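# Close the white door from inside until it latches

## Task

Working from inside the room, push the white door closed until its latch catches and keeps it shut. Disturb nothing else, finish with both grippers empty, release the door and back away from it. The robot must not fall or be left tilted, or the task fails. Once everything has settled after you finish, and for the whole final second before the result is taken, neither arm (grippers included) nor the lift may touch anything, and the base may touch nothing movable such as a part, box, cart, lid or drawer. Breaking this costs a deduction.

## Robot and tools

ROBOT. The LinearBot has an omnidirectional wheeled base and a column about 1.7 m tall. A carriage rides up and down the column, set by lift_m (0 to 1 m). The carriage holds two identical six-joint arms, left and right, each with a two-finger gripper. The arm bases sit about 0.57 m + lift_m above the floor, about 0.215 m forward of the column and 0.297 m to either side. Carriage parts hang roughly 0.15 m below the arm bases. A hand reaches about 0.78 m from its shoulder but only about 0.38 m below its arm base. The hand is about 0.16 m long and 0.1 m wide (0.14 m when open). The parked arm pose is joints 1 to 6 = 0, 0.05, 0.05, 1.45, 0, 0. With both arms parked the footprint is roughly 0.85 m wide by 0.65 m long.

CAMERAS. carriage_camera is fixed to the carriage, facing forward and tilted about 20 degrees down. left_wrist_camera and right_wrist_camera look out past each hand's fingertips. In the cameras argument you can also give "all".

FRAMES. The base frame has its origin on the floor below the base centre, with x forward, y left and z up, in metres. left_hand and right_hand are reported in this frame as the midpoint between the finger pads, plus quat_wxyz. The hand's z axis runs along the fingers and its y axis is the direction they open. The odometry frame is the base frame as it was when the scene began. base_odometry comes only from wheel rotation, so wheel slip is counted as travel. Heading is in radians, positive to the left, within -3.142 to 3.142. Hand readings can be off at long reach, and the true hand usually sits lower than reported.

move. Every argument except cameras and blocking belongs to the action.
- base: a relative offset from where the base last measured itself, with exactly one key. translate_m runs -2 to 2 m, forward positive. strafe_m runs -2 to 2 m, left positive. rotate_rad runs -6.3 to 6.3 rad, counter-clockwise positive.
- joints: a single object of absolute targets keyed by joint name, covering both arms.
  - lift_m: 0 to 1.
  - left_/right_joint1_rad: -2.617 to 3.054; turns about the vertical, 0 is forward, positive is left.
  - joint2_rad: 0 to 3.141; the shoulder. 0 is back and level, 1.57 is upright, 3.14 is forward.
  - joint3_rad: 0 to 3.141; the elbow. 0 is folded, 3.14 is straight.
  - joint4_rad: ±1.57; wrist pitch. Positive lifts the fingertips.
  - joint5_rad: ±1.57; wrist yaw. Positive swings the fingertips right.
  - joint6_rad: ±2.094; hand roll.
  - gripper_m: 0 to 0.093; the gap between the pads.
- speeds: caps for this action only. translate_m and strafe_m 0.02 to 0.5 m/s, rotate_rad 0.05 to 1.57 rad/s, lift_m 0.08 to 0.27 m/s (default 0.25).
- min_time_s: 0.1 to 8 s, the shortest time any arm or gripper motion may take. Very short values make moves jerky and can cause overshoot.
- blocking: true or omitted means the call returns when everything has stopped. false means it returns within about 0.5 s while motion continues.
- A call with no action just reports the state and images.

Results include base_status and joint_status for each commanded motion: done, moving, off_target (may still be pushing), contact_stop, time_out (after 14 s), stopped, not_followed (the arm was withheld to avoid self-collision), or limit_stop_at_motor_heat. A move line gives the overall outcome. on_its_own lists what the robot did without being told. motor_effort gives percent of maximum, with the action's peak in brackets. A drop in lift effort while lowering means something is resting on an object. Joint torques and a Motor temperatures line per arm are also reported. At 75 °C a MOTOR HOT line appears. At 100 °C an OVER-TEMPERATURE FAULT drops that arm for 30 to 60 s or more. If a call is refused, or an unplanned stop happens, the later move, wait and finished_scene calls in the same reply are skipped.

OTHER TOOLS. wait(seconds 0 to 10, cameras) lets time pass without new commands. stop(cameras) brakes every running motion, but the base coasts a little first. zoom_image(camera, region [x0,y0,x1,y1] in pixels, at most 504 by 504) enlarges part of that camera's latest image. read_manual(section "licences") returns only licence text. finished_scene(scene) ends the current scene and takes the current scene number. Make no further calls in the same reply after ending the first scene.

CAUTIONS. The scene keeps running while you think. Arms have no contact stop, so a blocked arm keeps pressing, heats up and springs forward once freed. Do not slam the door or push it very hard. Never drive away while gripping a fixed handle, because the robot can pitch forward and fall. If a drive ends in contact_stop, back off about 0.2 m the way you came. Keep the carriage low and the arms close when pushing. Keep the two arms from striking or pressing on each other; a hard press ends the scene. If joint2 is below 0.8, swinging joint1 outward by 0.5 or more can hit the column. Park arms that are warming up. Before finishing, open the grippers, park the arms and move the base clear so nothing is touched.

Each tool is called as name([rows], argument=value, ...), one row to a line, values as JSON.

## Session

move()

Scene clock: 0.00 s.
Joint torques (N m): no reading
Motor temperatures (°C): left_arm=[31 34 39 31 28 30 27] | right_arm=[32 35 36 31 30 29 31]
base_odometry: x=+0.000 y=+0.000 heading=+0.000
base_status: not commanded
joint_positions: lift_m=+0.300 left_joint1_rad=-0.003 left_joint2_rad=+0.052 left_joint3_rad=+0.038 left_joint4_rad=+1.430 left_joint5_rad=-0.033 left_joint6_rad=+0.031 left_gripper_m=+0.09396 right_joint1_rad=+0.000 right_joint2_rad=+0.035 right_joint3_rad=+0.040 right_joint4_rad=+1.434 right_joint5_rad=-0.028 right_joint6_rad=-0.032 right_gripper_m=+0.09396
joint_status: not commanded
motor_effort: lift_m=+18 drive_wheels=+1
left_hand: x=+0.2553 y=+0.3028 z=+1.3095 quat_wxyz=(+0.997, -0.015, +0.077, +0.015) (m; base frame)
right_hand: x=+0.2486 y=-0.2923 z=+1.3103 quat_wxyz=(+0.998, -0.015, +0.066, -0.015) (m; base frame)
pictures: carriage_camera, left_wrist_camera, right_wrist_camera
Images, in order (width x height): carriage_camera 672x504, left_wrist_camera 672x504, right_wrist_camera 672x504.

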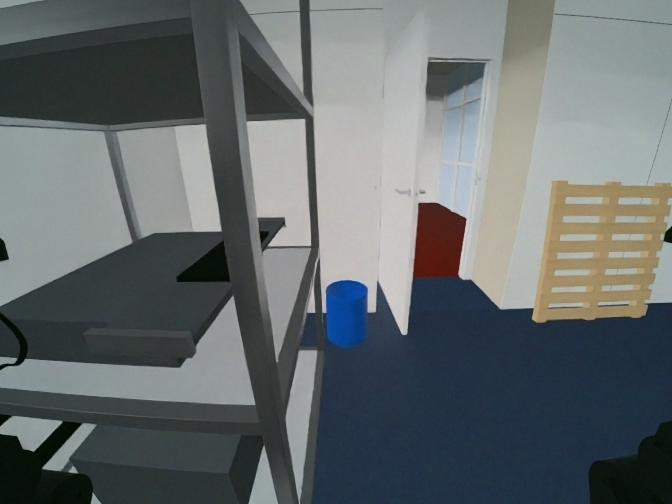

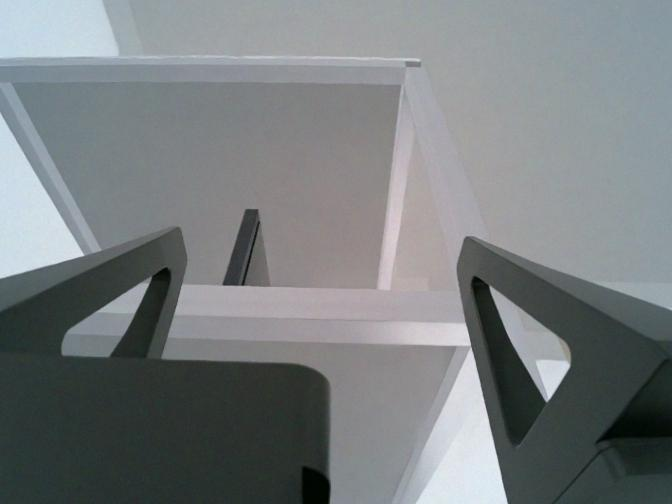

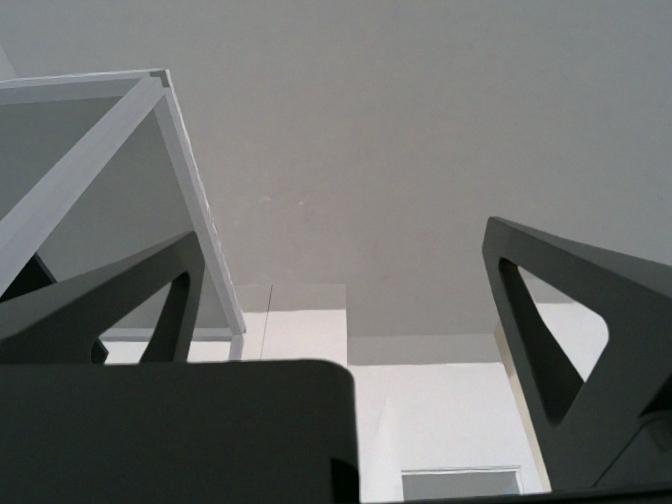

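move(base={"strafe_m": -0.6}, cameras=["carriage_camera"])

move(base={"translate_m": 0.8}, joints={"left_joint2_rad": 1.8, "left_joint3_rad": 1.2, "left_joint4_rad": 0.6, "left_gripper_m": 0.0}, min_time_s=2, cameras=["all"])

Scene clock: 48.00 s.
Joint torques (N m): left_arm=[-0.12 4 5.57 -0.1 0.11 0.06] | right_arm=[-0.03 3.93 5.89 -0.21 -0.05 -0.05]
move: done
base_odometry: x=-0.001 y=-0.600 heading=-0.001
base_status: done
joint_positions: lift_m=+0.300 left_joint1_rad=-0.003 left_joint2_rad=+0.052 left_joint3_rad=+0.038 left_joint4_rad=+1.430 left_joint5_rad=-0.033 left_joint6_rad=+0.031 left_gripper_m=+0.09396 right_joint1_rad=+0.001 right_joint2_rad=+0.035 right_joint3_rad=+0.040 right_joint4_rad=+1.434 right_joint5_rad=-0.028 right_joint6_rad=-0.032 right_gripper_m=+0.09396
joint_status: not commanded
motor_effort: lift_m=+18(18) drive_wheels=-3(18)
left_hand: x=+0.2553 y=+0.3028 z=+1.3095 quat_wxyz=(+0.997, -0.015, +0.077, +0.015) (m; base frame)
right_hand: x=+0.2486 y=-0.2923 z=+1.3103 quat_wxyz=(+0.998, -0.015, +0.066, -0.015) (m; base frame)
pictures: carriage_camera
Images, in order (width x height): carriage_camera 672x504.

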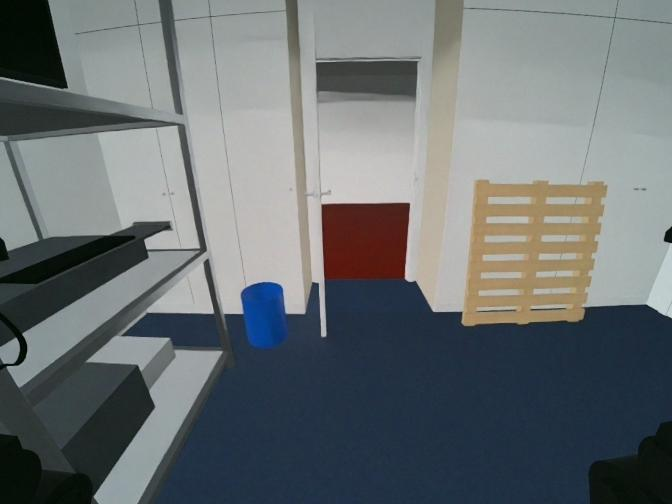

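Scene clock: 51.87 s.
Joint torques (N m): left_arm=[-0.13 -9.83 9.18 1.92 0.11 0.05] | right_arm=[-0.16 3.89 5.94 -0.19 -0.05 -0.04]
move: done
base_odometry: x=+0.799 y=-0.601 heading=-0.001
base_status: done
joint_positions: lift_m=+0.300 left_joint1_rad=-0.003 left_joint2_rad=+1.795 left_joint3_rad=+1.173 left_joint4_rad=+0.606 left_joint5_rad=-0.033 left_joint6_rad=+0.031 left_gripper_m=+0.00067 right_joint1_rad=+0.001 right_joint2_rad=+0.035 right_joint3_rad=+0.040 right_joint4_rad=+1.433 right_joint5_rad=-0.028 right_joint6_rad=-0.032 right_gripper_m=+0.09396
joint_status: all done
motor_effort: lift_m=+18(18) drive_wheels=-2(17)
left_hand: x=+0.7758 y=+0.3015 z=+1.1532 quat_wxyz=(+0.701, +0.000, +0.713, +0.022) (m; base frame)
right_hand: x=+0.2489 y=-0.2923 z=+1.3103 quat_wxyz=(+0.998, -0.015, +0.066, -0.015) (m; base frame)
pictures: carriage_camera, left_wrist_camera, right_wrist_camera
Images, in order (width x height): carriage_camera 672x504, left_wrist_camera 672x504, right_wrist_camera 672x504.

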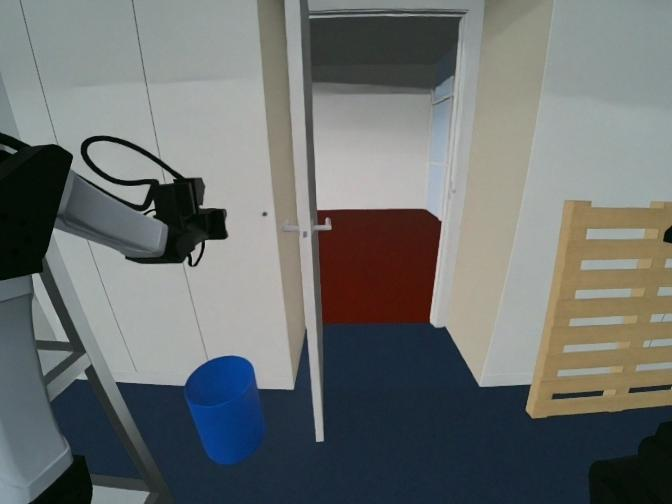

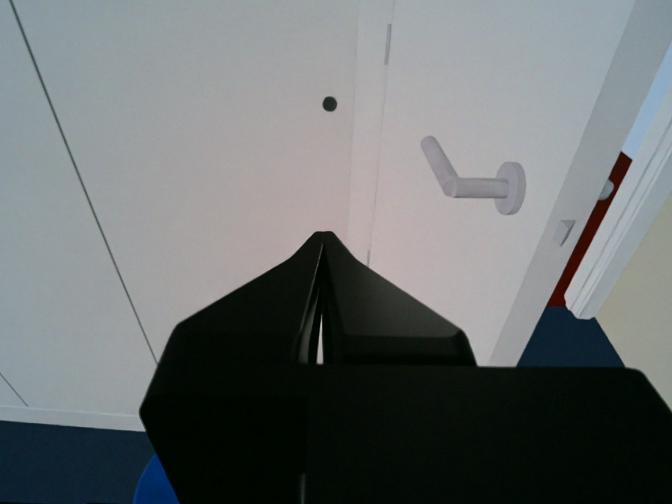

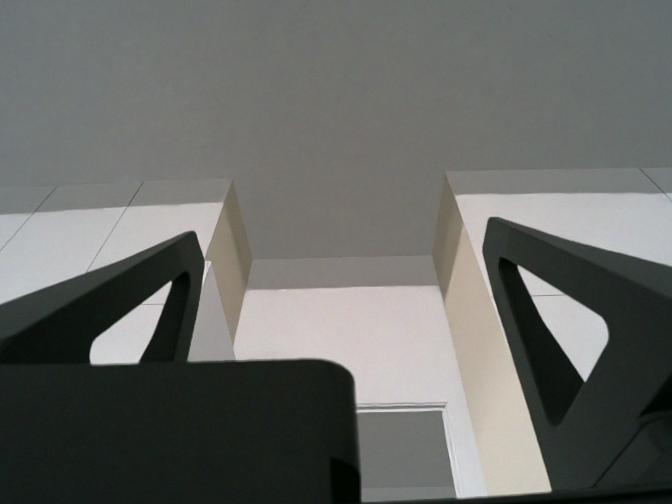

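move(base={"translate_m": 0.53}, joints={"lift_m": 0.42})

move(base={"strafe_m": -0.3}, speeds={"strafe_m": 0.15}, cameras=["carriage_camera", "left_wrist_camera"])

Scene clock: 72.60 s.
Joint torques (N m): left_arm=[-0.13 1.65 12.3 3.59 0.16 0.04] | right_arm=[-0.13 3.86 5.98 -0.18 -0.06 -0.05]
Motor temperatures (°C): left_arm=[31 39 46 37 28 30 28] | right_arm=[32 37 37 30 30 29 31]
move: done
base_odometry: x=+1.329 y=-0.602 heading=-0.001
base_status: done
joint_positions: lift_m=+0.420 left_joint1_rad=-0.003 left_joint2_rad=+1.686 left_joint3_rad=+1.140 left_joint4_rad=+0.424 left_joint5_rad=-0.037 left_joint6_rad=+0.031 left_gripper_m=+0.00067 right_joint1_rad=+0.001 right_joint2_rad=+0.035 right_joint3_rad=+0.040 right_joint4_rad=+1.431 right_joint5_rad=-0.028 right_joint6_rad=-0.032 right_gripper_m=+0.09396
joint_status: all done
motor_effort: lift_m=+18(21) drive_wheels=+12(17)
left_hand: x=+0.7521 y=+0.3023 z=+1.2703 quat_wxyz=(+0.662, +0.000, +0.749, +0.023) (m; base frame)
right_hand: x=+0.2492 y=-0.2923 z=+1.4303 quat_wxyz=(+0.998, -0.015, +0.067, -0.015) (m; base frame)
pictures: none

Scene clock: 75.60 s.
Joint torques (N m): left_arm=[-0.02 -9.54 8.99 2.15 0.22 0.18] | right_arm=[-0.17 3.89 5.96 -0.18 -0.06 -0.03]
move: done
base_odometry: x=+1.329 y=-0.902 heading=-0.001
base_status: done
joint_positions: lift_m=+0.420 left_joint1_rad=-0.003 left_joint2_rad=+1.793 left_joint3_rad=+1.174 left_joint4_rad=+0.581 left_joint5_rad=-0.046 left_joint6_rad=+0.022 left_gripper_m=+0.00065 right_joint1_rad=+0.001 right_joint2_rad=+0.035 right_joint3_rad=+0.040 right_joint4_rad=+1.433 right_joint5_rad=-0.027 right_joint6_rad=-0.032 right_gripper_m=+0.09396
joint_status: not commanded
motor_effort: lift_m=+17(18) drive_wheels=+1(20)
left_hand: x=+0.7754 y=+0.3036 z=+1.2693 quat_wxyz=(+0.693, -0.007, +0.720, +0.023) (m; base frame)
right_hand: x=+0.2489 y=-0.2924 z=+1.4303 quat_wxyz=(+0.998, -0.015, +0.066, -0.015) (m; base frame)
pictures: carriage_camera, left_wrist_camera
Images, in order (width x height): carriage_camera 672x504, left_wrist_camera 672x504.

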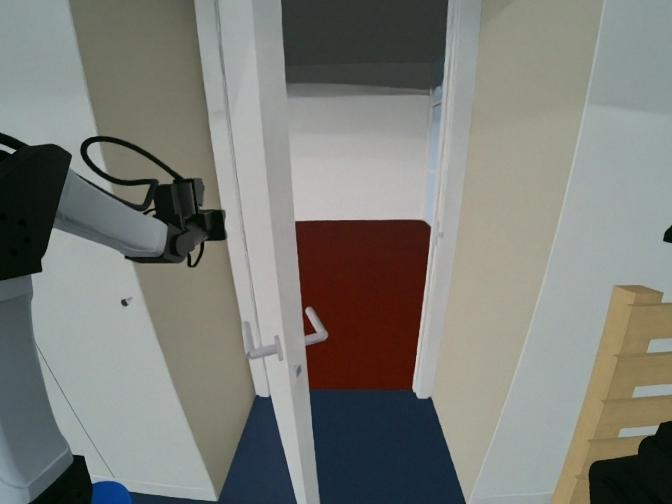

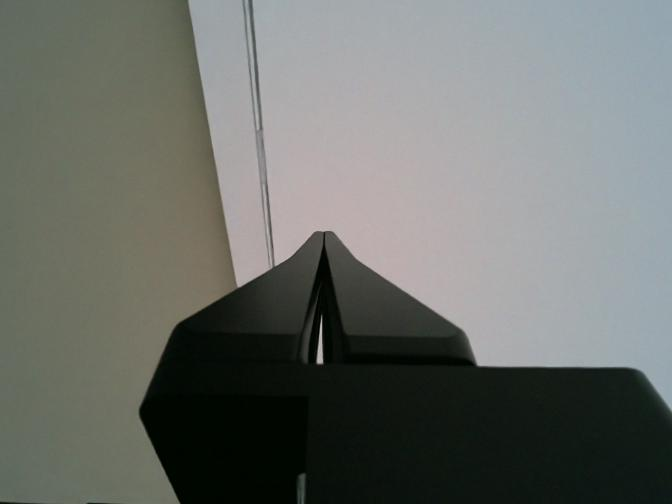

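move(joints={"left_joint1_rad": -0.6}, min_time_s=3, cameras=["carriage_camera", "left_wrist_camera"])

Scene clock: 84.40 s.
Joint torques (N m): left_arm=[-0.53 -9.61 9.06 2.13 0.22 0.14] | right_arm=[-0.08 3.82 6.04 -0.18 -0.05 -0.04]
move: done
base_odometry: x=+1.329 y=-0.902 heading=-0.001
base_status: not commanded
joint_positions: lift_m=+0.420 left_joint1_rad=-0.594 left_joint2_rad=+1.793 left_joint3_rad=+1.174 left_joint4_rad=+0.582 left_joint5_rad=-0.047 left_joint6_rad=+0.021 left_gripper_m=+0.00066 right_joint1_rad=+0.001 right_joint2_rad=+0.035 right_joint3_rad=+0.040 right_joint4_rad=+1.433 right_joint5_rad=-0.027 right_joint6_rad=-0.032 right_gripper_m=+0.09396
joint_status: all done
motor_effort: lift_m=+18(18) drive_wheels=+1(5)
left_hand: x=+0.6839 y=-0.0097 z=+1.2697 quat_wxyz=(+0.671, +0.202, +0.691, -0.180) (m; base frame)
right_hand: x=+0.2489 y=-0.2924 z=+1.4303 quat_wxyz=(+0.998, -0.015, +0.066, -0.015) (m; base frame)
pictures: carriage_camera, left_wrist_camera
Images, in order (width x height): carriage_camera 672x504, left_wrist_camera 672x504.

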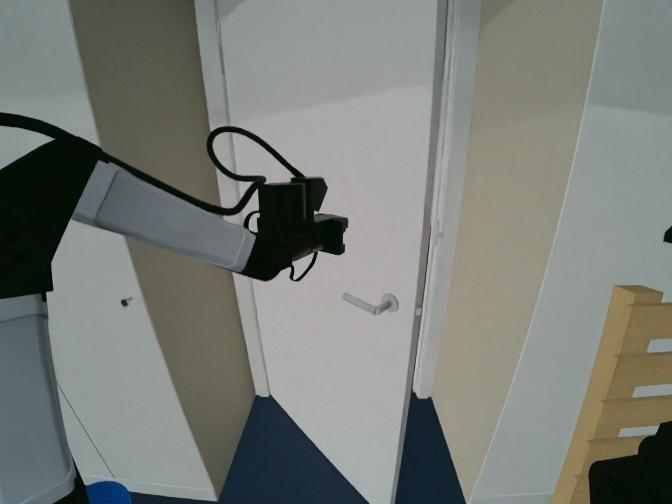

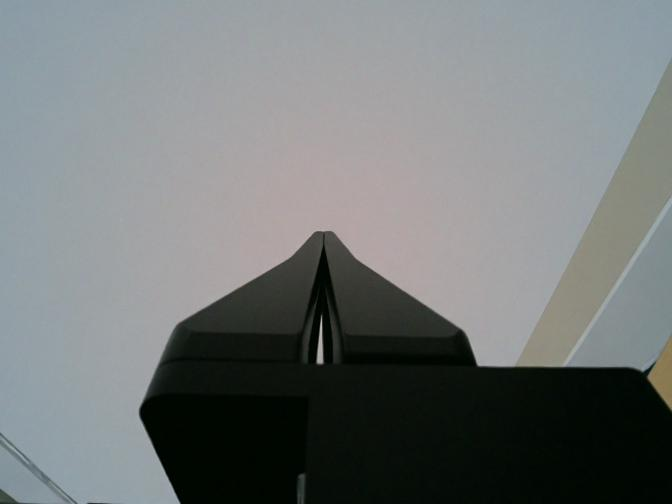

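move(base={"translate_m": 0.5}, speeds={"translate_m": 0.15}, cameras=["carriage_camera", "left_wrist_camera"])

Scene clock: 93.57 s.
Joint torques (N m): left_arm=[-0.01 -9.42 9.11 2.12 0.09 0.14] | right_arm=[-0.17 3.82 5.98 -0.2 -0.07 -0.05]
move: done
base_odometry: x=+1.829 y=-0.903 heading=-0.001
base_status: done
joint_positions: lift_m=+0.420 left_joint1_rad=-0.600 left_joint2_rad=+1.791 left_joint3_rad=+1.174 left_joint4_rad=+0.584 left_joint5_rad=-0.031 left_joint6_rad=+0.021 left_gripper_m=+0.00066 right_joint1_rad=+0.001 right_joint2_rad=+0.035 right_joint3_rad=+0.040 right_joint4_rad=+1.433 right_joint5_rad=-0.027 right_joint6_rad=-0.032 right_gripper_m=+0.09396
joint_status: not commanded
motor_effort: lift_m=+18(18) drive_wheels=+4(11)
left_hand: x=+0.6803 y=-0.0148 z=+1.2710 quat_wxyz=(+0.670, +0.210, +0.687, -0.188) (m; base frame)
right_hand: x=+0.2489 y=-0.2924 z=+1.4303 quat_wxyz=(+0.998, -0.015, +0.066, -0.015) (m; base frame)
pictures: carriage_camera, left_wrist_camera
Images, in order (width x height): carriage_camera 672x504, left_wrist_camera 672x504.

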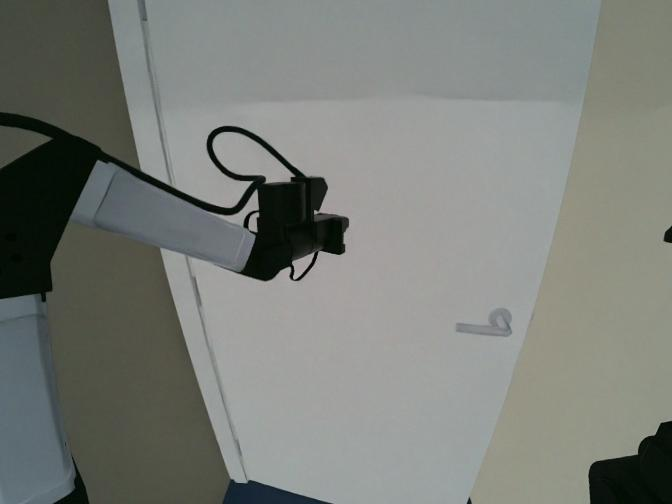

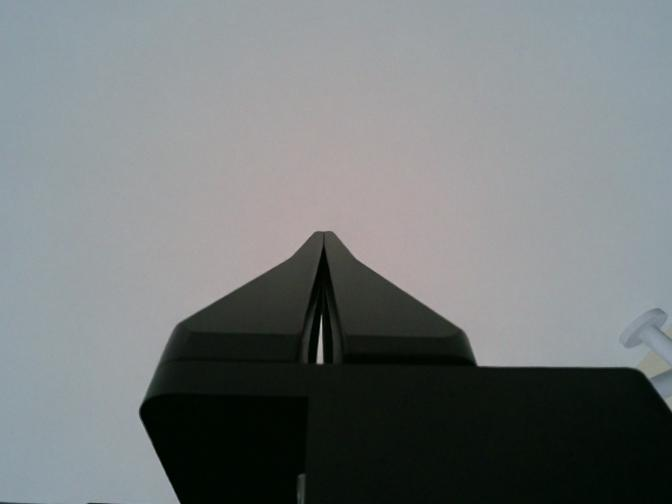

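move(base={"translate_m": 0.25}, speeds={"translate_m": 0.1}, cameras=["carriage_camera", "left_wrist_camera"])

Scene clock: 100.93 s.
Joint torques (N m): left_arm=[10.65 -2.99 10.51 2.96 -3.93 0.5] | right_arm=[-0.21 3.92 6.05 -0.19 -0.05 -0.04]
move: done
base_odometry: x=+2.079 y=-0.903 heading=-0.001
base_status: done
joint_positions: lift_m=+0.420 left_joint1_rad=-0.740 left_joint2_rad=+1.730 left_joint3_rad=+1.159 left_joint4_rad=+0.486 left_joint5_rad=+0.314 left_joint6_rad=-0.011 left_gripper_m=+0.00073 right_joint1_rad=+0.001 right_joint2_rad=+0.035 right_joint3_rad=+0.040 right_joint4_rad=+1.433 right_joint5_rad=-0.028 right_joint6_rad=-0.032 right_gripper_m=+0.09396
joint_status: not commanded
motor_effort: lift_m=+18(18) drive_wheels=+10(16)
left_hand: x=+0.5770 y=-0.1060 z=+1.2723 quat_wxyz=(+0.579, +0.358, +0.642, -0.352) (m; base frame)
right_hand: x=+0.2488 y=-0.2923 z=+1.4303 quat_wxyz=(+0.998, -0.015, +0.066, -0.015) (m; base frame)
pictures: carriage_camera, left_wrist_camera
Images, in order (width x height): carriage_camera 672x504, left_wrist_camera 672x504.

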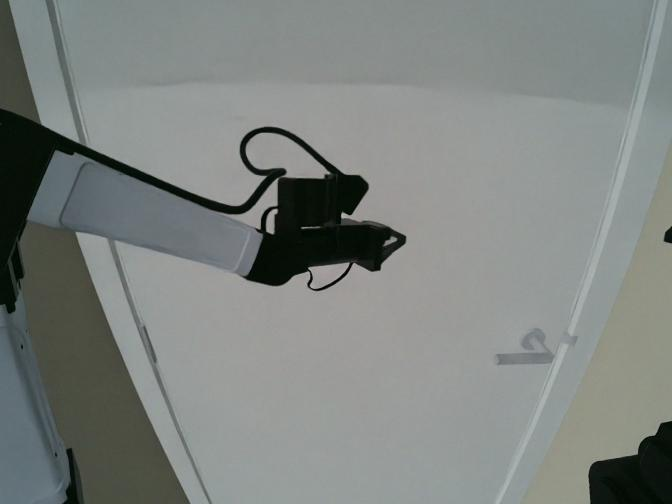

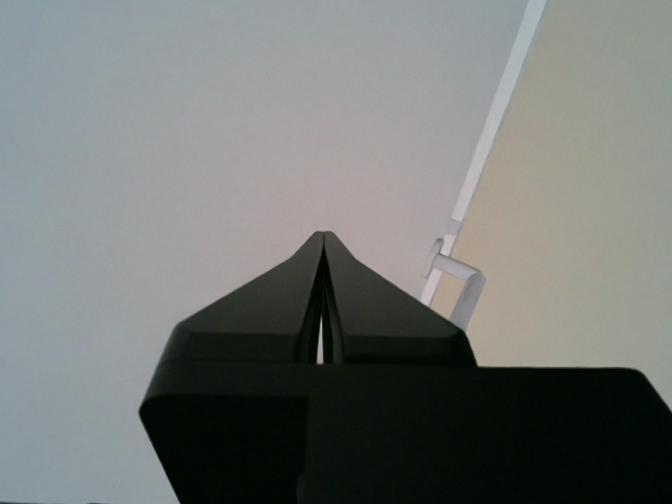

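zoom_image(camera="carriage_camera", region=[480, 220, 640, 500])

zoom_image(camera="carriage_camera", region=[30, 60, 250, 504])

Scaled by 1.800 from the camera's 672x504 image, which has a finer 960x720 frame.

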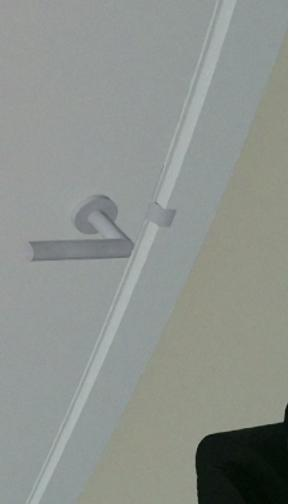

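Scaled by 1.135 from the camera's 672x504 image, which has a finer 960x720 frame.

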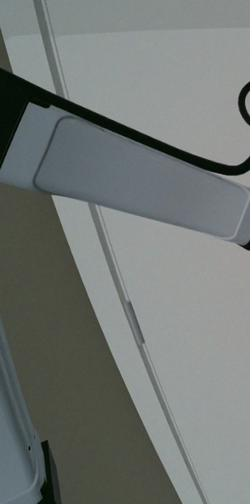

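move(base={"translate_m": -0.4}, speeds={"translate_m": 0.3})

move(joints={"left_joint1_rad": 0, "left_joint2_rad": 0.05, "left_joint3_rad": 0.05, "left_joint4_rad": 1.45,"left_joint5_rad": 0, "left_joint6_rad": 0, "right_joint2_rad": 1.8, "right_joint3_rad": 1.2, "right_joint4_rad": 0.6, "right_gripper_m": 0.0}, min_time_s=2, cameras=["carriage_camera", "right_wrist_camera"])

Scene clock: 116.70 s.
Joint torques (N m): left_arm=[-0.21 -9.59 9.37 2.12 -0.07 0.15] | right_arm=[-0.12 3.92 6.02 -0.16 -0.06 -0.04]
Motor temperatures (°C): left_arm=[35 39 49 47 36 30 28] | right_arm=[31 37 38 30 30 29 31]
move: done
base_odometry: x=+1.679 y=-0.903 heading=-0.001
base_status: done
joint_positions: lift_m=+0.420 left_joint1_rad=-0.598 left_joint2_rad=+1.793 left_joint3_rad=+1.172 left_joint4_rad=+0.582 left_joint5_rad=-0.018 left_joint6_rad=+0.021 left_gripper_m=+0.00067 right_joint1_rad=+0.000 right_joint2_rad=+0.035 right_joint3_rad=+0.040 right_joint4_rad=+1.431 right_joint5_rad=-0.028 right_joint6_rad=-0.032 right_gripper_m=+0.09396
joint_status: not commanded
motor_effort: lift_m=+18(18) drive_wheels=+0(15)
left_hand: x=+0.6798 y=-0.0156 z=+1.2684 quat_wxyz=(+0.666, +0.214, +0.688, -0.191) (m; base frame)
right_hand: x=+0.2492 y=-0.2923 z=+1.4303 quat_wxyz=(+0.998, -0.015, +0.067, -0.015) (m; base frame)
pictures: none

Scene clock: 119.03 s.
Joint torques (N m): left_arm=[0.34 3.11 4.6 0.11 0.28 -0.08] | right_arm=[-0.08 -8.44 10.39 2.14 -0.07 -0.05]
move: done
base_odometry: x=+1.679 y=-0.903 heading=-0.001
base_status: not commanded
joint_positions: lift_m=+0.420 left_joint1_rad=-0.006 left_joint2_rad=+0.057 left_joint3_rad=+0.057 left_joint4_rad=+1.434 left_joint5_rad=-0.016 left_joint6_rad=+0.012 left_gripper_m=+0.00067 right_joint1_rad=+0.000 right_joint2_rad=+1.789 right_joint3_rad=+1.172 right_joint4_rad=+0.610 right_joint5_rad=-0.028 right_joint6_rad=-0.032 right_gripper_m=+0.00010
joint_status: all done
motor_effort: lift_m=+17(18) drive_wheels=+2(3)
left_hand: x=+0.2506 y=+0.2997 z=+1.4348 quat_wxyz=(+0.998, -0.007, +0.069, +0.004) (m; base frame)
right_hand: x=+0.7747 y=-0.2922 z=+1.2777 quat_wxyz=(+0.705, -0.021, +0.709, -0.001) (m; base frame)
pictures: carriage_camera, right_wrist_camera
Images, in order (width x height): carriage_camera 672x504, right_wrist_camera 672x504.

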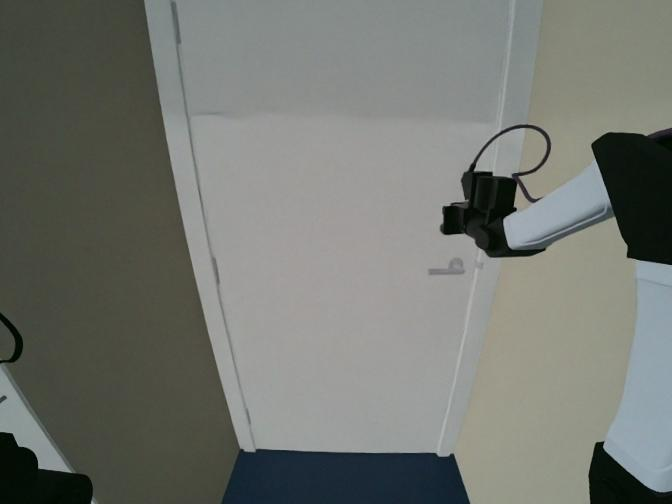

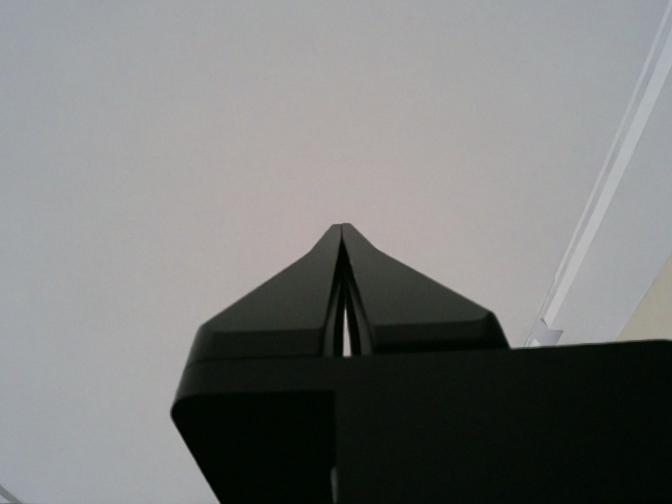

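Push at slow speed.

move(base={"translate_m": 0.3}, speeds={"translate_m": 0.1}, cameras=["carriage_camera", "right_wrist_camera"])

zoom_image(camera="right_wrist_camera", region=[420, 0, 672, 360])

Scene clock: 128.77 s.
Joint torques (N m): left_arm=[0.47 3.47 4.93 -0.05 0.24 -0.09] | right_arm=[0.29 15.38 16.51 6.63 1.2 -0.04]
Motor temperatures (°C): left_arm=[34 38 48 41 33 30 28] | right_arm=[31 39 39 34 30 29 31]
move: contact_stop
base_odometry: x=+1.931 y=-0.903 heading=-0.004
base_status: translate_m contact_stop (by the wheels' count: +0.252 of +0.300)
joint_positions: lift_m=+0.420 left_joint1_rad=-0.005 left_joint2_rad=+0.055 left_joint3_rad=+0.053 left_joint4_rad=+1.446 left_joint5_rad=-0.012 left_joint6_rad=+0.012 left_gripper_m=+0.00067 right_joint1_rad=-0.006 right_joint2_rad=+1.542 right_joint3_rad=+1.111 right_joint4_rad=+0.197 right_joint5_rad=-0.154 right_joint6_rad=-0.032 right_gripper_m=+0.00010
joint_status: not commanded
motor_effort: lift_m=+17(18) drive_wheels=+24(54)
left_hand: x=+0.2482 y=+0.2991 z=+1.4342 quat_wxyz=(+0.998, -0.006, +0.064, +0.004) (m; base frame)
right_hand: x=+0.7146 y=-0.2733 z=+1.2731 quat_wxyz=(+0.619, -0.058, +0.782, +0.049) (m; base frame)
pictures: carriage_camera, right_wrist_camera
Images, in order (width x height): carriage_camera 672x504, right_wrist_camera 672x504.

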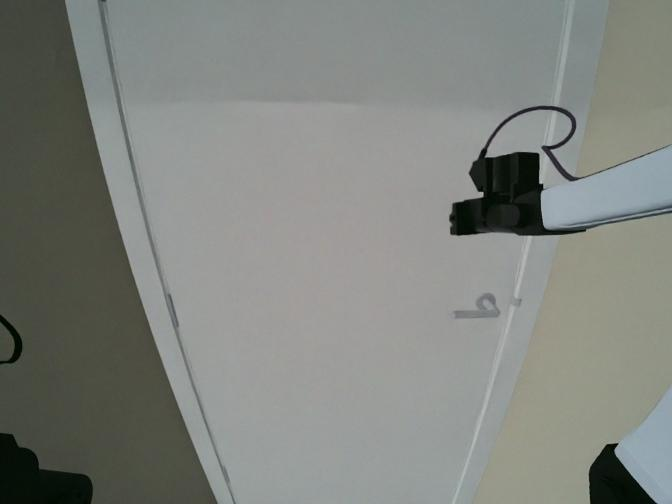

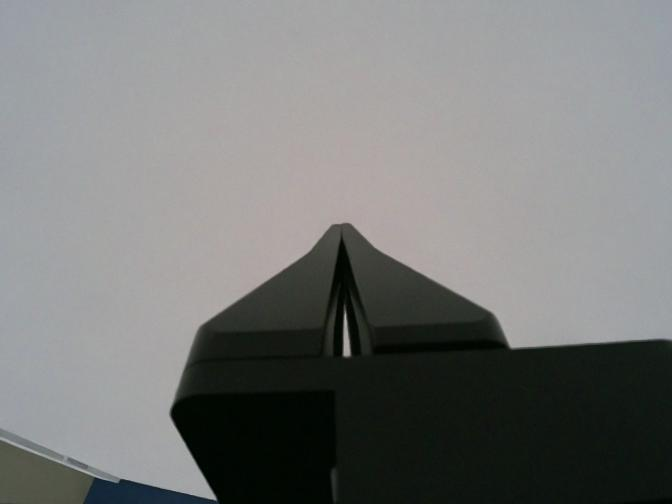

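Scaled by 1.400 from the camera's 672x504 image, which has a finer 960x720 frame.

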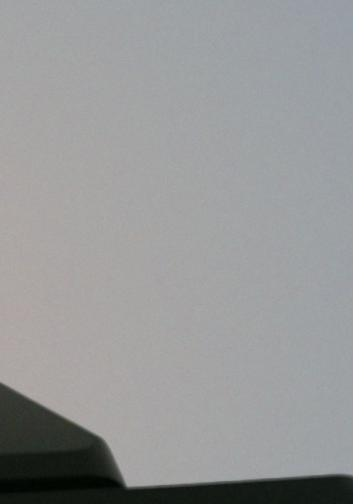

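move(base={"translate_m": -0.4}, speeds={"translate_m": 0.3}, cameras=["carriage_camera"])

zoom_image(camera="carriage_camera", region=[400, 200, 540, 460])

finished_scene(scene=1)

Scene clock: 135.53 s.
Joint torques (N m): left_arm=[0.32 3.26 4.92 -0.02 0.23 -0.11] | right_arm=[-0.2 -9.37 9.95 2.41 0.05 -0.04]
Motor temperatures (°C): left_arm=[34 38 47 39 32 30 28] | right_arm=[31 41 41 44 30 29 31]
move: done
base_odometry: x=+1.531 y=-0.902 heading=-0.003
base_status: done
joint_positions: lift_m=+0.420 left_joint1_rad=-0.005 left_joint2_rad=+0.055 left_joint3_rad=+0.052 left_joint4_rad=+1.446 left_joint5_rad=-0.011 left_joint6_rad=+0.012 left_gripper_m=+0.00067 right_joint1_rad=+0.000 right_joint2_rad=+1.797 right_joint3_rad=+1.175 right_joint4_rad=+0.590 right_joint5_rad=-0.040 right_joint6_rad=-0.032 right_gripper_m=+0.00010
joint_status: not commanded
motor_effort: lift_m=+17(18) drive_wheels=-5(21)
left_hand: x=+0.2483 y=+0.2989 z=+1.4340 quat_wxyz=(+0.998, -0.005, +0.064, +0.004) (m; base frame)
right_hand: x=+0.7761 y=-0.2900 z=+1.2699 quat_wxyz=(+0.696, -0.026, +0.718, +0.003) (m; base frame)
pictures: carriage_camera
Images, in order (width x height): carriage_camera 672x504.

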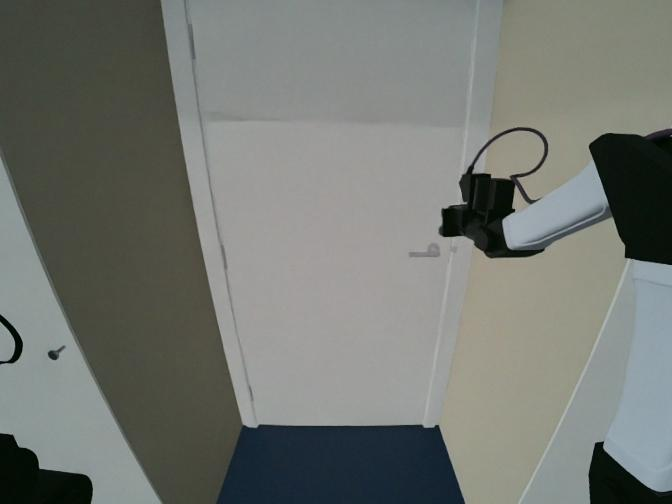

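Scaled by 1.938 from the camera's 672x504 image, which has a finer 960x720 frame.

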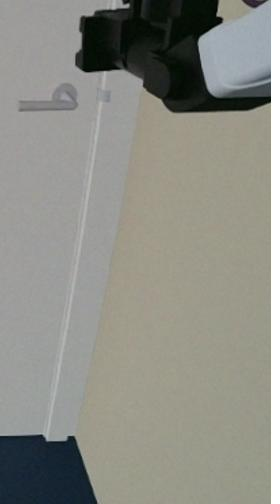

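The scene is finished: the task was done.


## Next scene

The same job, from a new start.

move()

Scene clock: 0.00 s.
Joint torques (N m): no reading
Motor temperatures (°C): left_arm=[30 32 36 30 28 30 27] | right_arm=[31 32 33 29 29 29 31]
base_odometry: x=+0.000 y=+0.000 heading=+0.000
base_status: not commanded
joint_positions: lift_m=+0.300 left_joint1_rad=-0.004 left_joint2_rad=+0.043 left_joint3_rad=+0.038 left_joint4_rad=+1.478 left_joint5_rad=-0.003 left_joint6_rad=-0.042 left_gripper_m=+0.09396 right_joint1_rad=-0.020 right_joint2_rad=+0.054 right_joint3_rad=+0.039 right_joint4_rad=+1.497 right_joint5_rad=+0.020 right_joint6_rad=+0.048 right_gripper_m=+0.09396
joint_status: not commanded
motor_effort: lift_m=+18 drive_wheels=+0
left_hand: x=+0.2411 y=+0.2976 z=+1.3111 quat_wxyz=(+0.999, -0.002, +0.049, -0.023) (m; base frame)
right_hand: x=+0.2395 y=-0.3011 z=+1.3116 quat_wxyz=(+0.999, +0.011, +0.044, +0.013) (m; base frame)
pictures: carriage_camera, left_wrist_camera, right_wrist_camera
Images, in order (width x height): carriage_camera 672x504, left_wrist_camera 672x504, right_wrist_camera 672x504.

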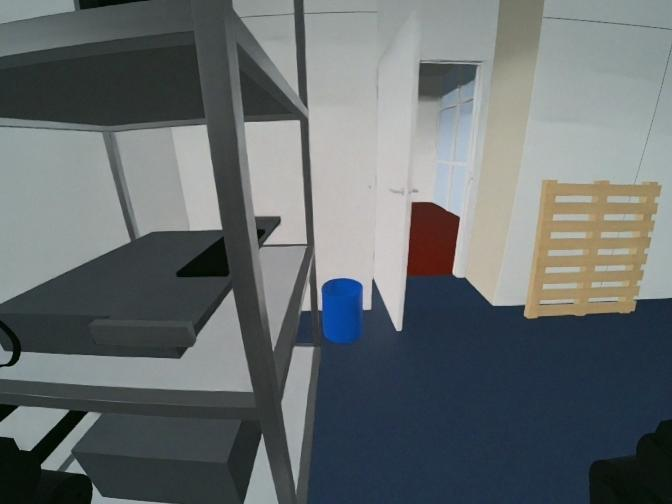

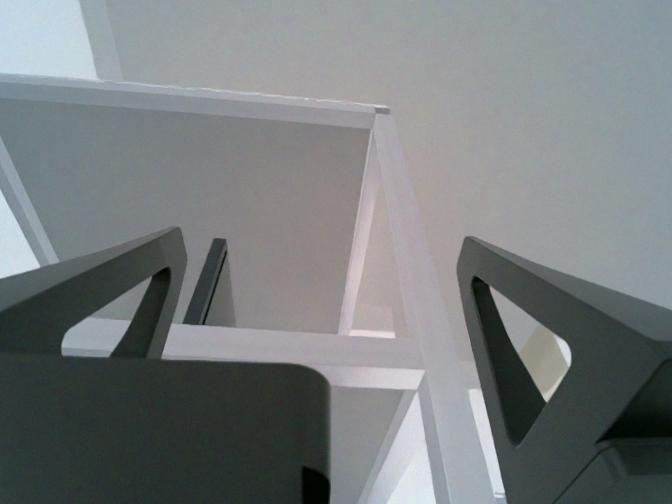

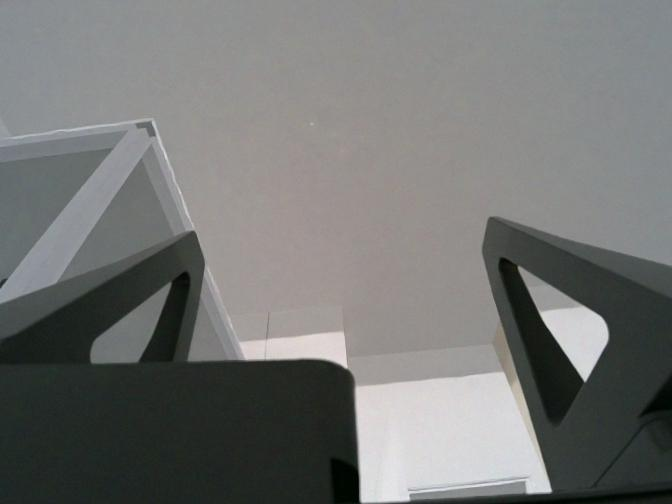

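move(base={"strafe_m": -0.57})

move(base={"translate_m": 1.33}, joints={"lift_m": 0.42, "left_joint2_rad": 1.8, "left_joint3_rad": 1.2, "left_joint4_rad": 0.6, "left_gripper_m": 0.0}, min_time_s=2)

move(base={"strafe_m": -0.3}, speeds={"strafe_m": 0.18})

move(joints={"left_joint1_rad": -0.6}, min_time_s=2.5, cameras=["carriage_camera"])

Scene clock: 13.67 s.
Joint torques (N m): left_arm=[-0.05 4.07 5.49 -0.16 0.09 0.02] | right_arm=[-0.17 3.92 5.76 -0.3 -0.1 -0.06]
move: done
base_odometry: x=-0.001 y=-0.570 heading=-0.001
base_status: done
joint_positions: lift_m=+0.300 left_joint1_rad=-0.003 left_joint2_rad=+0.043 left_joint3_rad=+0.038 left_joint4_rad=+1.478 left_joint5_rad=-0.003 left_joint6_rad=-0.042 left_gripper_m=+0.09396 right_joint1_rad=-0.019 right_joint2_rad=+0.054 right_joint3_rad=+0.039 right_joint4_rad=+1.497 right_joint5_rad=+0.020 right_joint6_rad=+0.048 right_gripper_m=+0.09396
joint_status: not commanded
motor_effort: lift_m=+18(18) drive_wheels=-2(20)
left_hand: x=+0.2411 y=+0.2976 z=+1.3111 quat_wxyz=(+0.999, -0.002, +0.049, -0.022) (m; base frame)
right_hand: x=+0.2395 y=-0.3011 z=+1.3116 quat_wxyz=(+0.999, +0.011, +0.044, +0.014) (m; base frame)
pictures: none

Scene clock: 18.73 s.
Joint torques (N m): left_arm=[-0.21 -9.48 9.4 1.87 0.1 0.03] | right_arm=[-0.12 4.07 5.75 -0.33 -0.1 -0.05]
move: done
base_odometry: x=+1.329 y=-0.572 heading=-0.001
base_status: done
joint_positions: lift_m=+0.420 left_joint1_rad=-0.003 left_joint2_rad=+1.792 left_joint3_rad=+1.172 left_joint4_rad=+0.608 left_joint5_rad=-0.003 left_joint6_rad=-0.042 left_gripper_m=+0.00066 right_joint1_rad=-0.019 right_joint2_rad=+0.054 right_joint3_rad=+0.039 right_joint4_rad=+1.498 right_joint5_rad=+0.020 right_joint6_rad=+0.048 right_gripper_m=+0.09396
joint_status: all done
motor_effort: lift_m=+17(22) drive_wheels=+4(15)
left_hand: x=+0.7753 y=+0.2958 z=+1.2753 quat_wxyz=(+0.703, -0.015, +0.711, -0.015) (m; base frame)
right_hand: x=+0.2394 y=-0.3011 z=+1.4317 quat_wxyz=(+0.999, +0.011, +0.044, +0.014) (m; base frame)
pictures: none

Scene clock: 21.40 s.
Joint torques (N m): left_arm=[-0.36 -9.46 9.4 1.9 0.23 -0.03] | right_arm=[-0.14 3.93 5.82 -0.3 -0.09 -0.04]
move: done
base_odometry: x=+1.329 y=-0.872 heading=-0.001
base_status: done
joint_positions: lift_m=+0.420 left_joint1_rad=-0.003 left_joint2_rad=+1.792 left_joint3_rad=+1.173 left_joint4_rad=+0.608 left_joint5_rad=-0.016 left_joint6_rad=-0.036 left_gripper_m=+0.00065 right_joint1_rad=-0.019 right_joint2_rad=+0.054 right_joint3_rad=+0.039 right_joint4_rad=+1.498 right_joint5_rad=+0.020 right_joint6_rad=+0.048 right_gripper_m=+0.09396
joint_status: not commanded
motor_effort: lift_m=+18(18) drive_wheels=+1(14)
left_hand: x=+0.7754 y=+0.2983 z=+1.2754 quat_wxyz=(+0.703, -0.017, +0.711, -0.008) (m; base frame)
right_hand: x=+0.2394 y=-0.3011 z=+1.4317 quat_wxyz=(+0.999, +0.011, +0.044, +0.014) (m; base frame)
pictures: none

Scene clock: 24.20 s.
Joint torques (N m): left_arm=[-0.54 -9.35 9.33 1.89 0.23 0] | right_arm=[-0.1 3.99 5.76 -0.3 -0.1 -0.03]
move: done
base_odometry: x=+1.329 y=-0.872 heading=-0.001
base_status: not commanded
joint_positions: lift_m=+0.420 left_joint1_rad=-0.596 left_joint2_rad=+1.792 left_joint3_rad=+1.173 left_joint4_rad=+0.607 left_joint5_rad=-0.016 left_joint6_rad=-0.036 left_gripper_m=+0.00065 right_joint1_rad=-0.019 right_joint2_rad=+0.054 right_joint3_rad=+0.039 right_joint4_rad=+1.498 right_joint5_rad=+0.020 right_joint6_rad=+0.048 right_gripper_m=+0.09396
joint_status: all done
motor_effort: lift_m=+17(18) drive_wheels=+1(5)
left_hand: x=+0.6804 y=-0.0148 z=+1.2752 quat_wxyz=(+0.670, +0.191, +0.685, -0.213) (m; base frame)
right_hand: x=+0.2394 y=-0.3011 z=+1.4317 quat_wxyz=(+0.999, +0.011, +0.044, +0.014) (m; base frame)
pictures: carriage_camera
Images, in order (width x height): carriage_camera 672x504.

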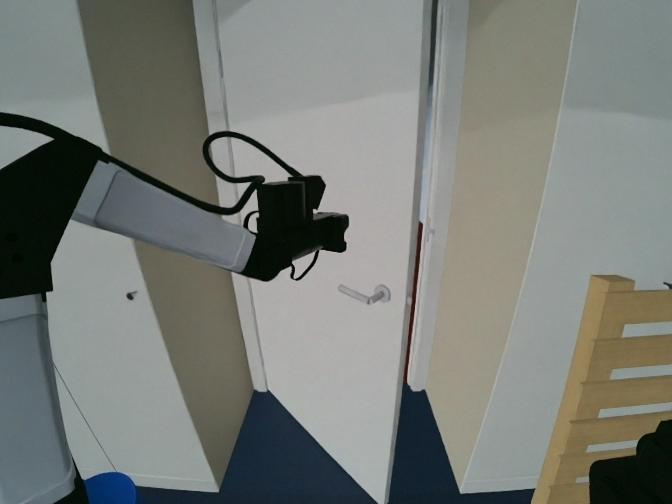

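move(base={"translate_m": 0.6}, speeds={"translate_m": 0.2})

move(base={"translate_m": -0.25}, joints={"left_joint1_rad": 0, "left_joint2_rad": 0.05, "left_joint3_rad": 0.05, "left_joint4_rad": 1.45,"left_joint5_rad": 0, "left_joint6_rad": 0, "right_joint1_rad": 0, "right_joint2_rad": 1.8, "right_joint3_rad": 1.2, "right_joint4_rad": 0.6, "right_gripper_m": 0.0}, min_time_s=2, cameras=["carriage_camera"])

move(base={"translate_m": 0.37}, speeds={"translate_m": 0.11}, cameras=["carriage_camera"])

Scene clock: 43.43 s.
Joint torques (N m): left_arm=[0.01 -9.36 9.29 2 0.04 -0.01] | right_arm=[-0.25 3.99 5.81 -0.25 -0.1 -0.04]
Motor temperatures (°C): left_arm=[30 37 44 36 28 30 28] | right_arm=[31 33 35 29 29 29 31]
move: done
base_odometry: x=+1.929 y=-0.872 heading=-0.001
base_status: done
joint_positions: lift_m=+0.420 left_joint1_rad=-0.602 left_joint2_rad=+1.791 left_joint3_rad=+1.173 left_joint4_rad=+0.599 left_joint5_rad=+0.004 left_joint6_rad=-0.036 left_gripper_m=+0.00065 right_joint1_rad=-0.019 right_joint2_rad=+0.054 right_joint3_rad=+0.039 right_joint4_rad=+1.498 right_joint5_rad=+0.020 right_joint6_rad=+0.048 right_gripper_m=+0.09396
joint_status: not commanded
motor_effort: lift_m=+17(18) drive_wheels=+0(15)
left_hand: x=+0.6764 y=-0.0205 z=+1.2736 quat_wxyz=(+0.664, +0.201, +0.685, -0.221) (m; base frame)
right_hand: x=+0.2394 y=-0.3011 z=+1.4317 quat_wxyz=(+0.999, +0.011, +0.044, +0.014) (m; base frame)
pictures: none

Scene clock: 45.83 s.
Joint torques (N m): left_arm=[0.35 3.14 4.68 0.06 0.1 0.17] | right_arm=[0.66 -8.66 10.15 2.18 -0.06 -0.05]
move: done
base_odometry: x=+1.679 y=-0.872 heading=-0.001
base_status: done
joint_positions: lift_m=+0.420 left_joint1_rad=-0.007 left_joint2_rad=+0.057 left_joint3_rad=+0.057 left_joint4_rad=+1.435 left_joint5_rad=+0.002 left_joint6_rad=-0.011 left_gripper_m=+0.00065 right_joint1_rad=-0.009 right_joint2_rad=+1.790 right_joint3_rad=+1.172 right_joint4_rad=+0.609 right_joint5_rad=+0.020 right_joint6_rad=+0.048 right_gripper_m=+0.00010
joint_status: all done
motor_effort: lift_m=+17(18) drive_wheels=+1(11)
left_hand: x=+0.2500 y=+0.2966 z=+1.4351 quat_wxyz=(+0.998, +0.001, +0.068, -0.009) (m; base frame)
right_hand: x=+0.7749 y=-0.3056 z=+1.2769 quat_wxyz=(+0.704, +0.027, +0.710, +0.007) (m; base frame)
pictures: carriage_camera
Images, in order (width x height): carriage_camera 672x504.

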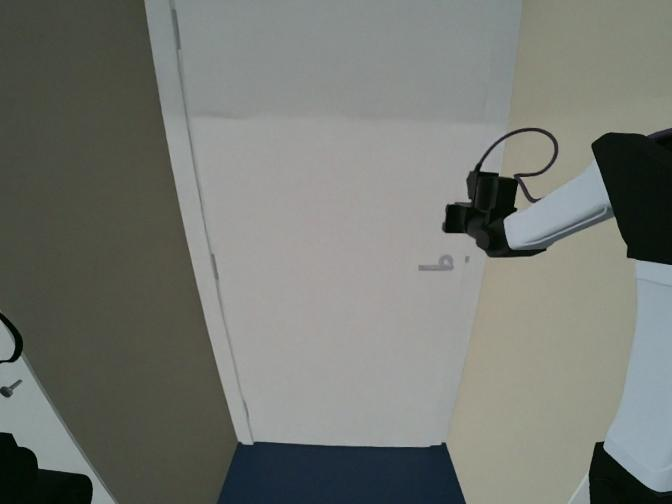

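Scene clock: 49.50 s.
Joint torques (N m): left_arm=[0.38 3.44 4.98 -0.1 0.06 0.17] | right_arm=[-1.68 16.72 16.18 7.22 -0.2 -0.06]
Motor temperatures (°C): left_arm=[30 36 43 34 28 30 28] | right_arm=[31 35 36 34 29 29 31]
move: contact_stop
base_odometry: x=+1.989 y=-0.873 heading=-0.003
base_status: translate_m contact_stop (by the wheels' count: +0.310 of +0.370)
joint_positions: lift_m=+0.420 left_joint1_rad=-0.006 left_joint2_rad=+0.054 left_joint3_rad=+0.053 left_joint4_rad=+1.449 left_joint5_rad=+0.002 left_joint6_rad=-0.011 left_gripper_m=+0.00064 right_joint1_rad=+0.016 right_joint2_rad=+1.522 right_joint3_rad=+1.112 right_joint4_rad=+0.149 right_joint5_rad=+0.038 right_joint6_rad=+0.048 right_gripper_m=+0.00010
joint_status: not commanded
motor_effort: lift_m=+17(18) drive_wheels=+25(48)
left_hand: x=+0.2468 y=+0.2967 z=+1.4345 quat_wxyz=(+0.998, +0.001, +0.061, -0.008) (m; base frame)
right_hand: x=+0.7104 y=-0.2958 z=+1.2717 quat_wxyz=(+0.609, +0.024, +0.793, +0.004) (m; base frame)
pictures: carriage_camera
Images, in order (width x height): carriage_camera 672x504.

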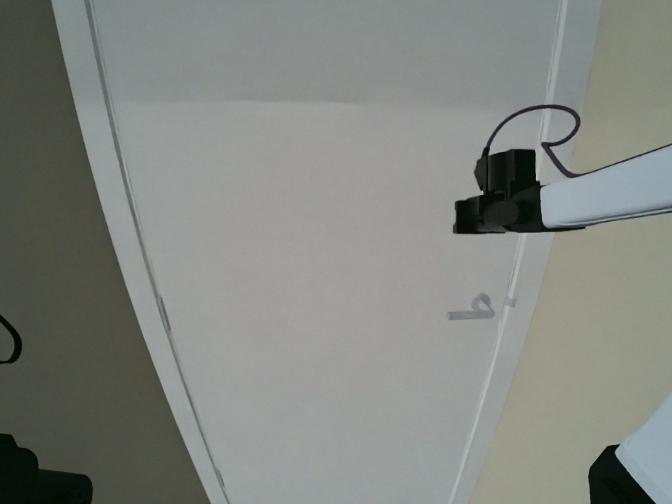

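move(base={"translate_m": -0.35}, speeds={"translate_m": 0.25}, cameras=["carriage_camera"])

Scene clock: 55.37 s.
Joint torques (N m): left_arm=[0.24 3.47 5.09 -0.08 0.07 0.16] | right_arm=[-0.79 -9.5 9.84 2.38 -0.19 -0.06]
Motor temperatures (°C): left_arm=[30 36 43 33 28 30 28] | right_arm=[31 38 38 45 29 29 31]
move: done
base_odometry: x=+1.639 y=-0.872 heading=-0.003
base_status: done
joint_positions: lift_m=+0.420 left_joint1_rad=-0.006 left_joint2_rad=+0.054 left_joint3_rad=+0.053 left_joint4_rad=+1.449 left_joint5_rad=+0.002 left_joint6_rad=-0.011 left_gripper_m=+0.00064 right_joint1_rad=+0.008 right_joint2_rad=+1.800 right_joint3_rad=+1.175 right_joint4_rad=+0.590 right_joint5_rad=+0.032 right_joint6_rad=+0.048 right_gripper_m=+0.00010
joint_status: not commanded
motor_effort: lift_m=+18(18) drive_wheels=+0(20)
left_hand: x=+0.2471 y=+0.2967 z=+1.4343 quat_wxyz=(+0.998, +0.001, +0.062, -0.008) (m; base frame)
right_hand: x=+0.7768 y=-0.2983 z=+1.2679 quat_wxyz=(+0.695, +0.025, +0.719, +0.008) (m; base frame)
pictures: carriage_camera
Images, in order (width x height): carriage_camera 672x504.

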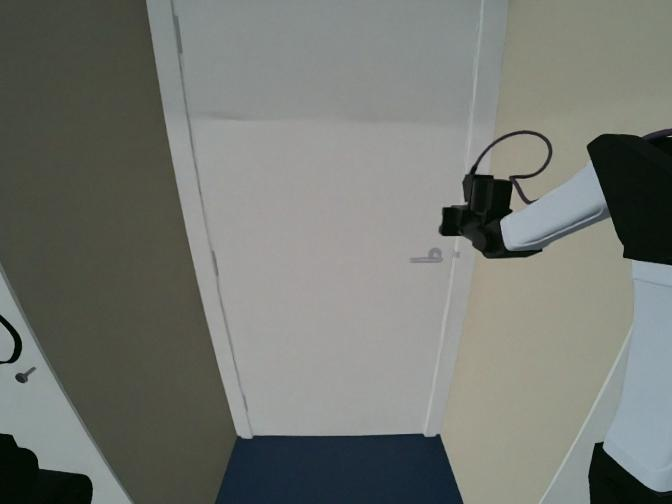

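finished_scene(scene=2)

The scene is finished: the task was done.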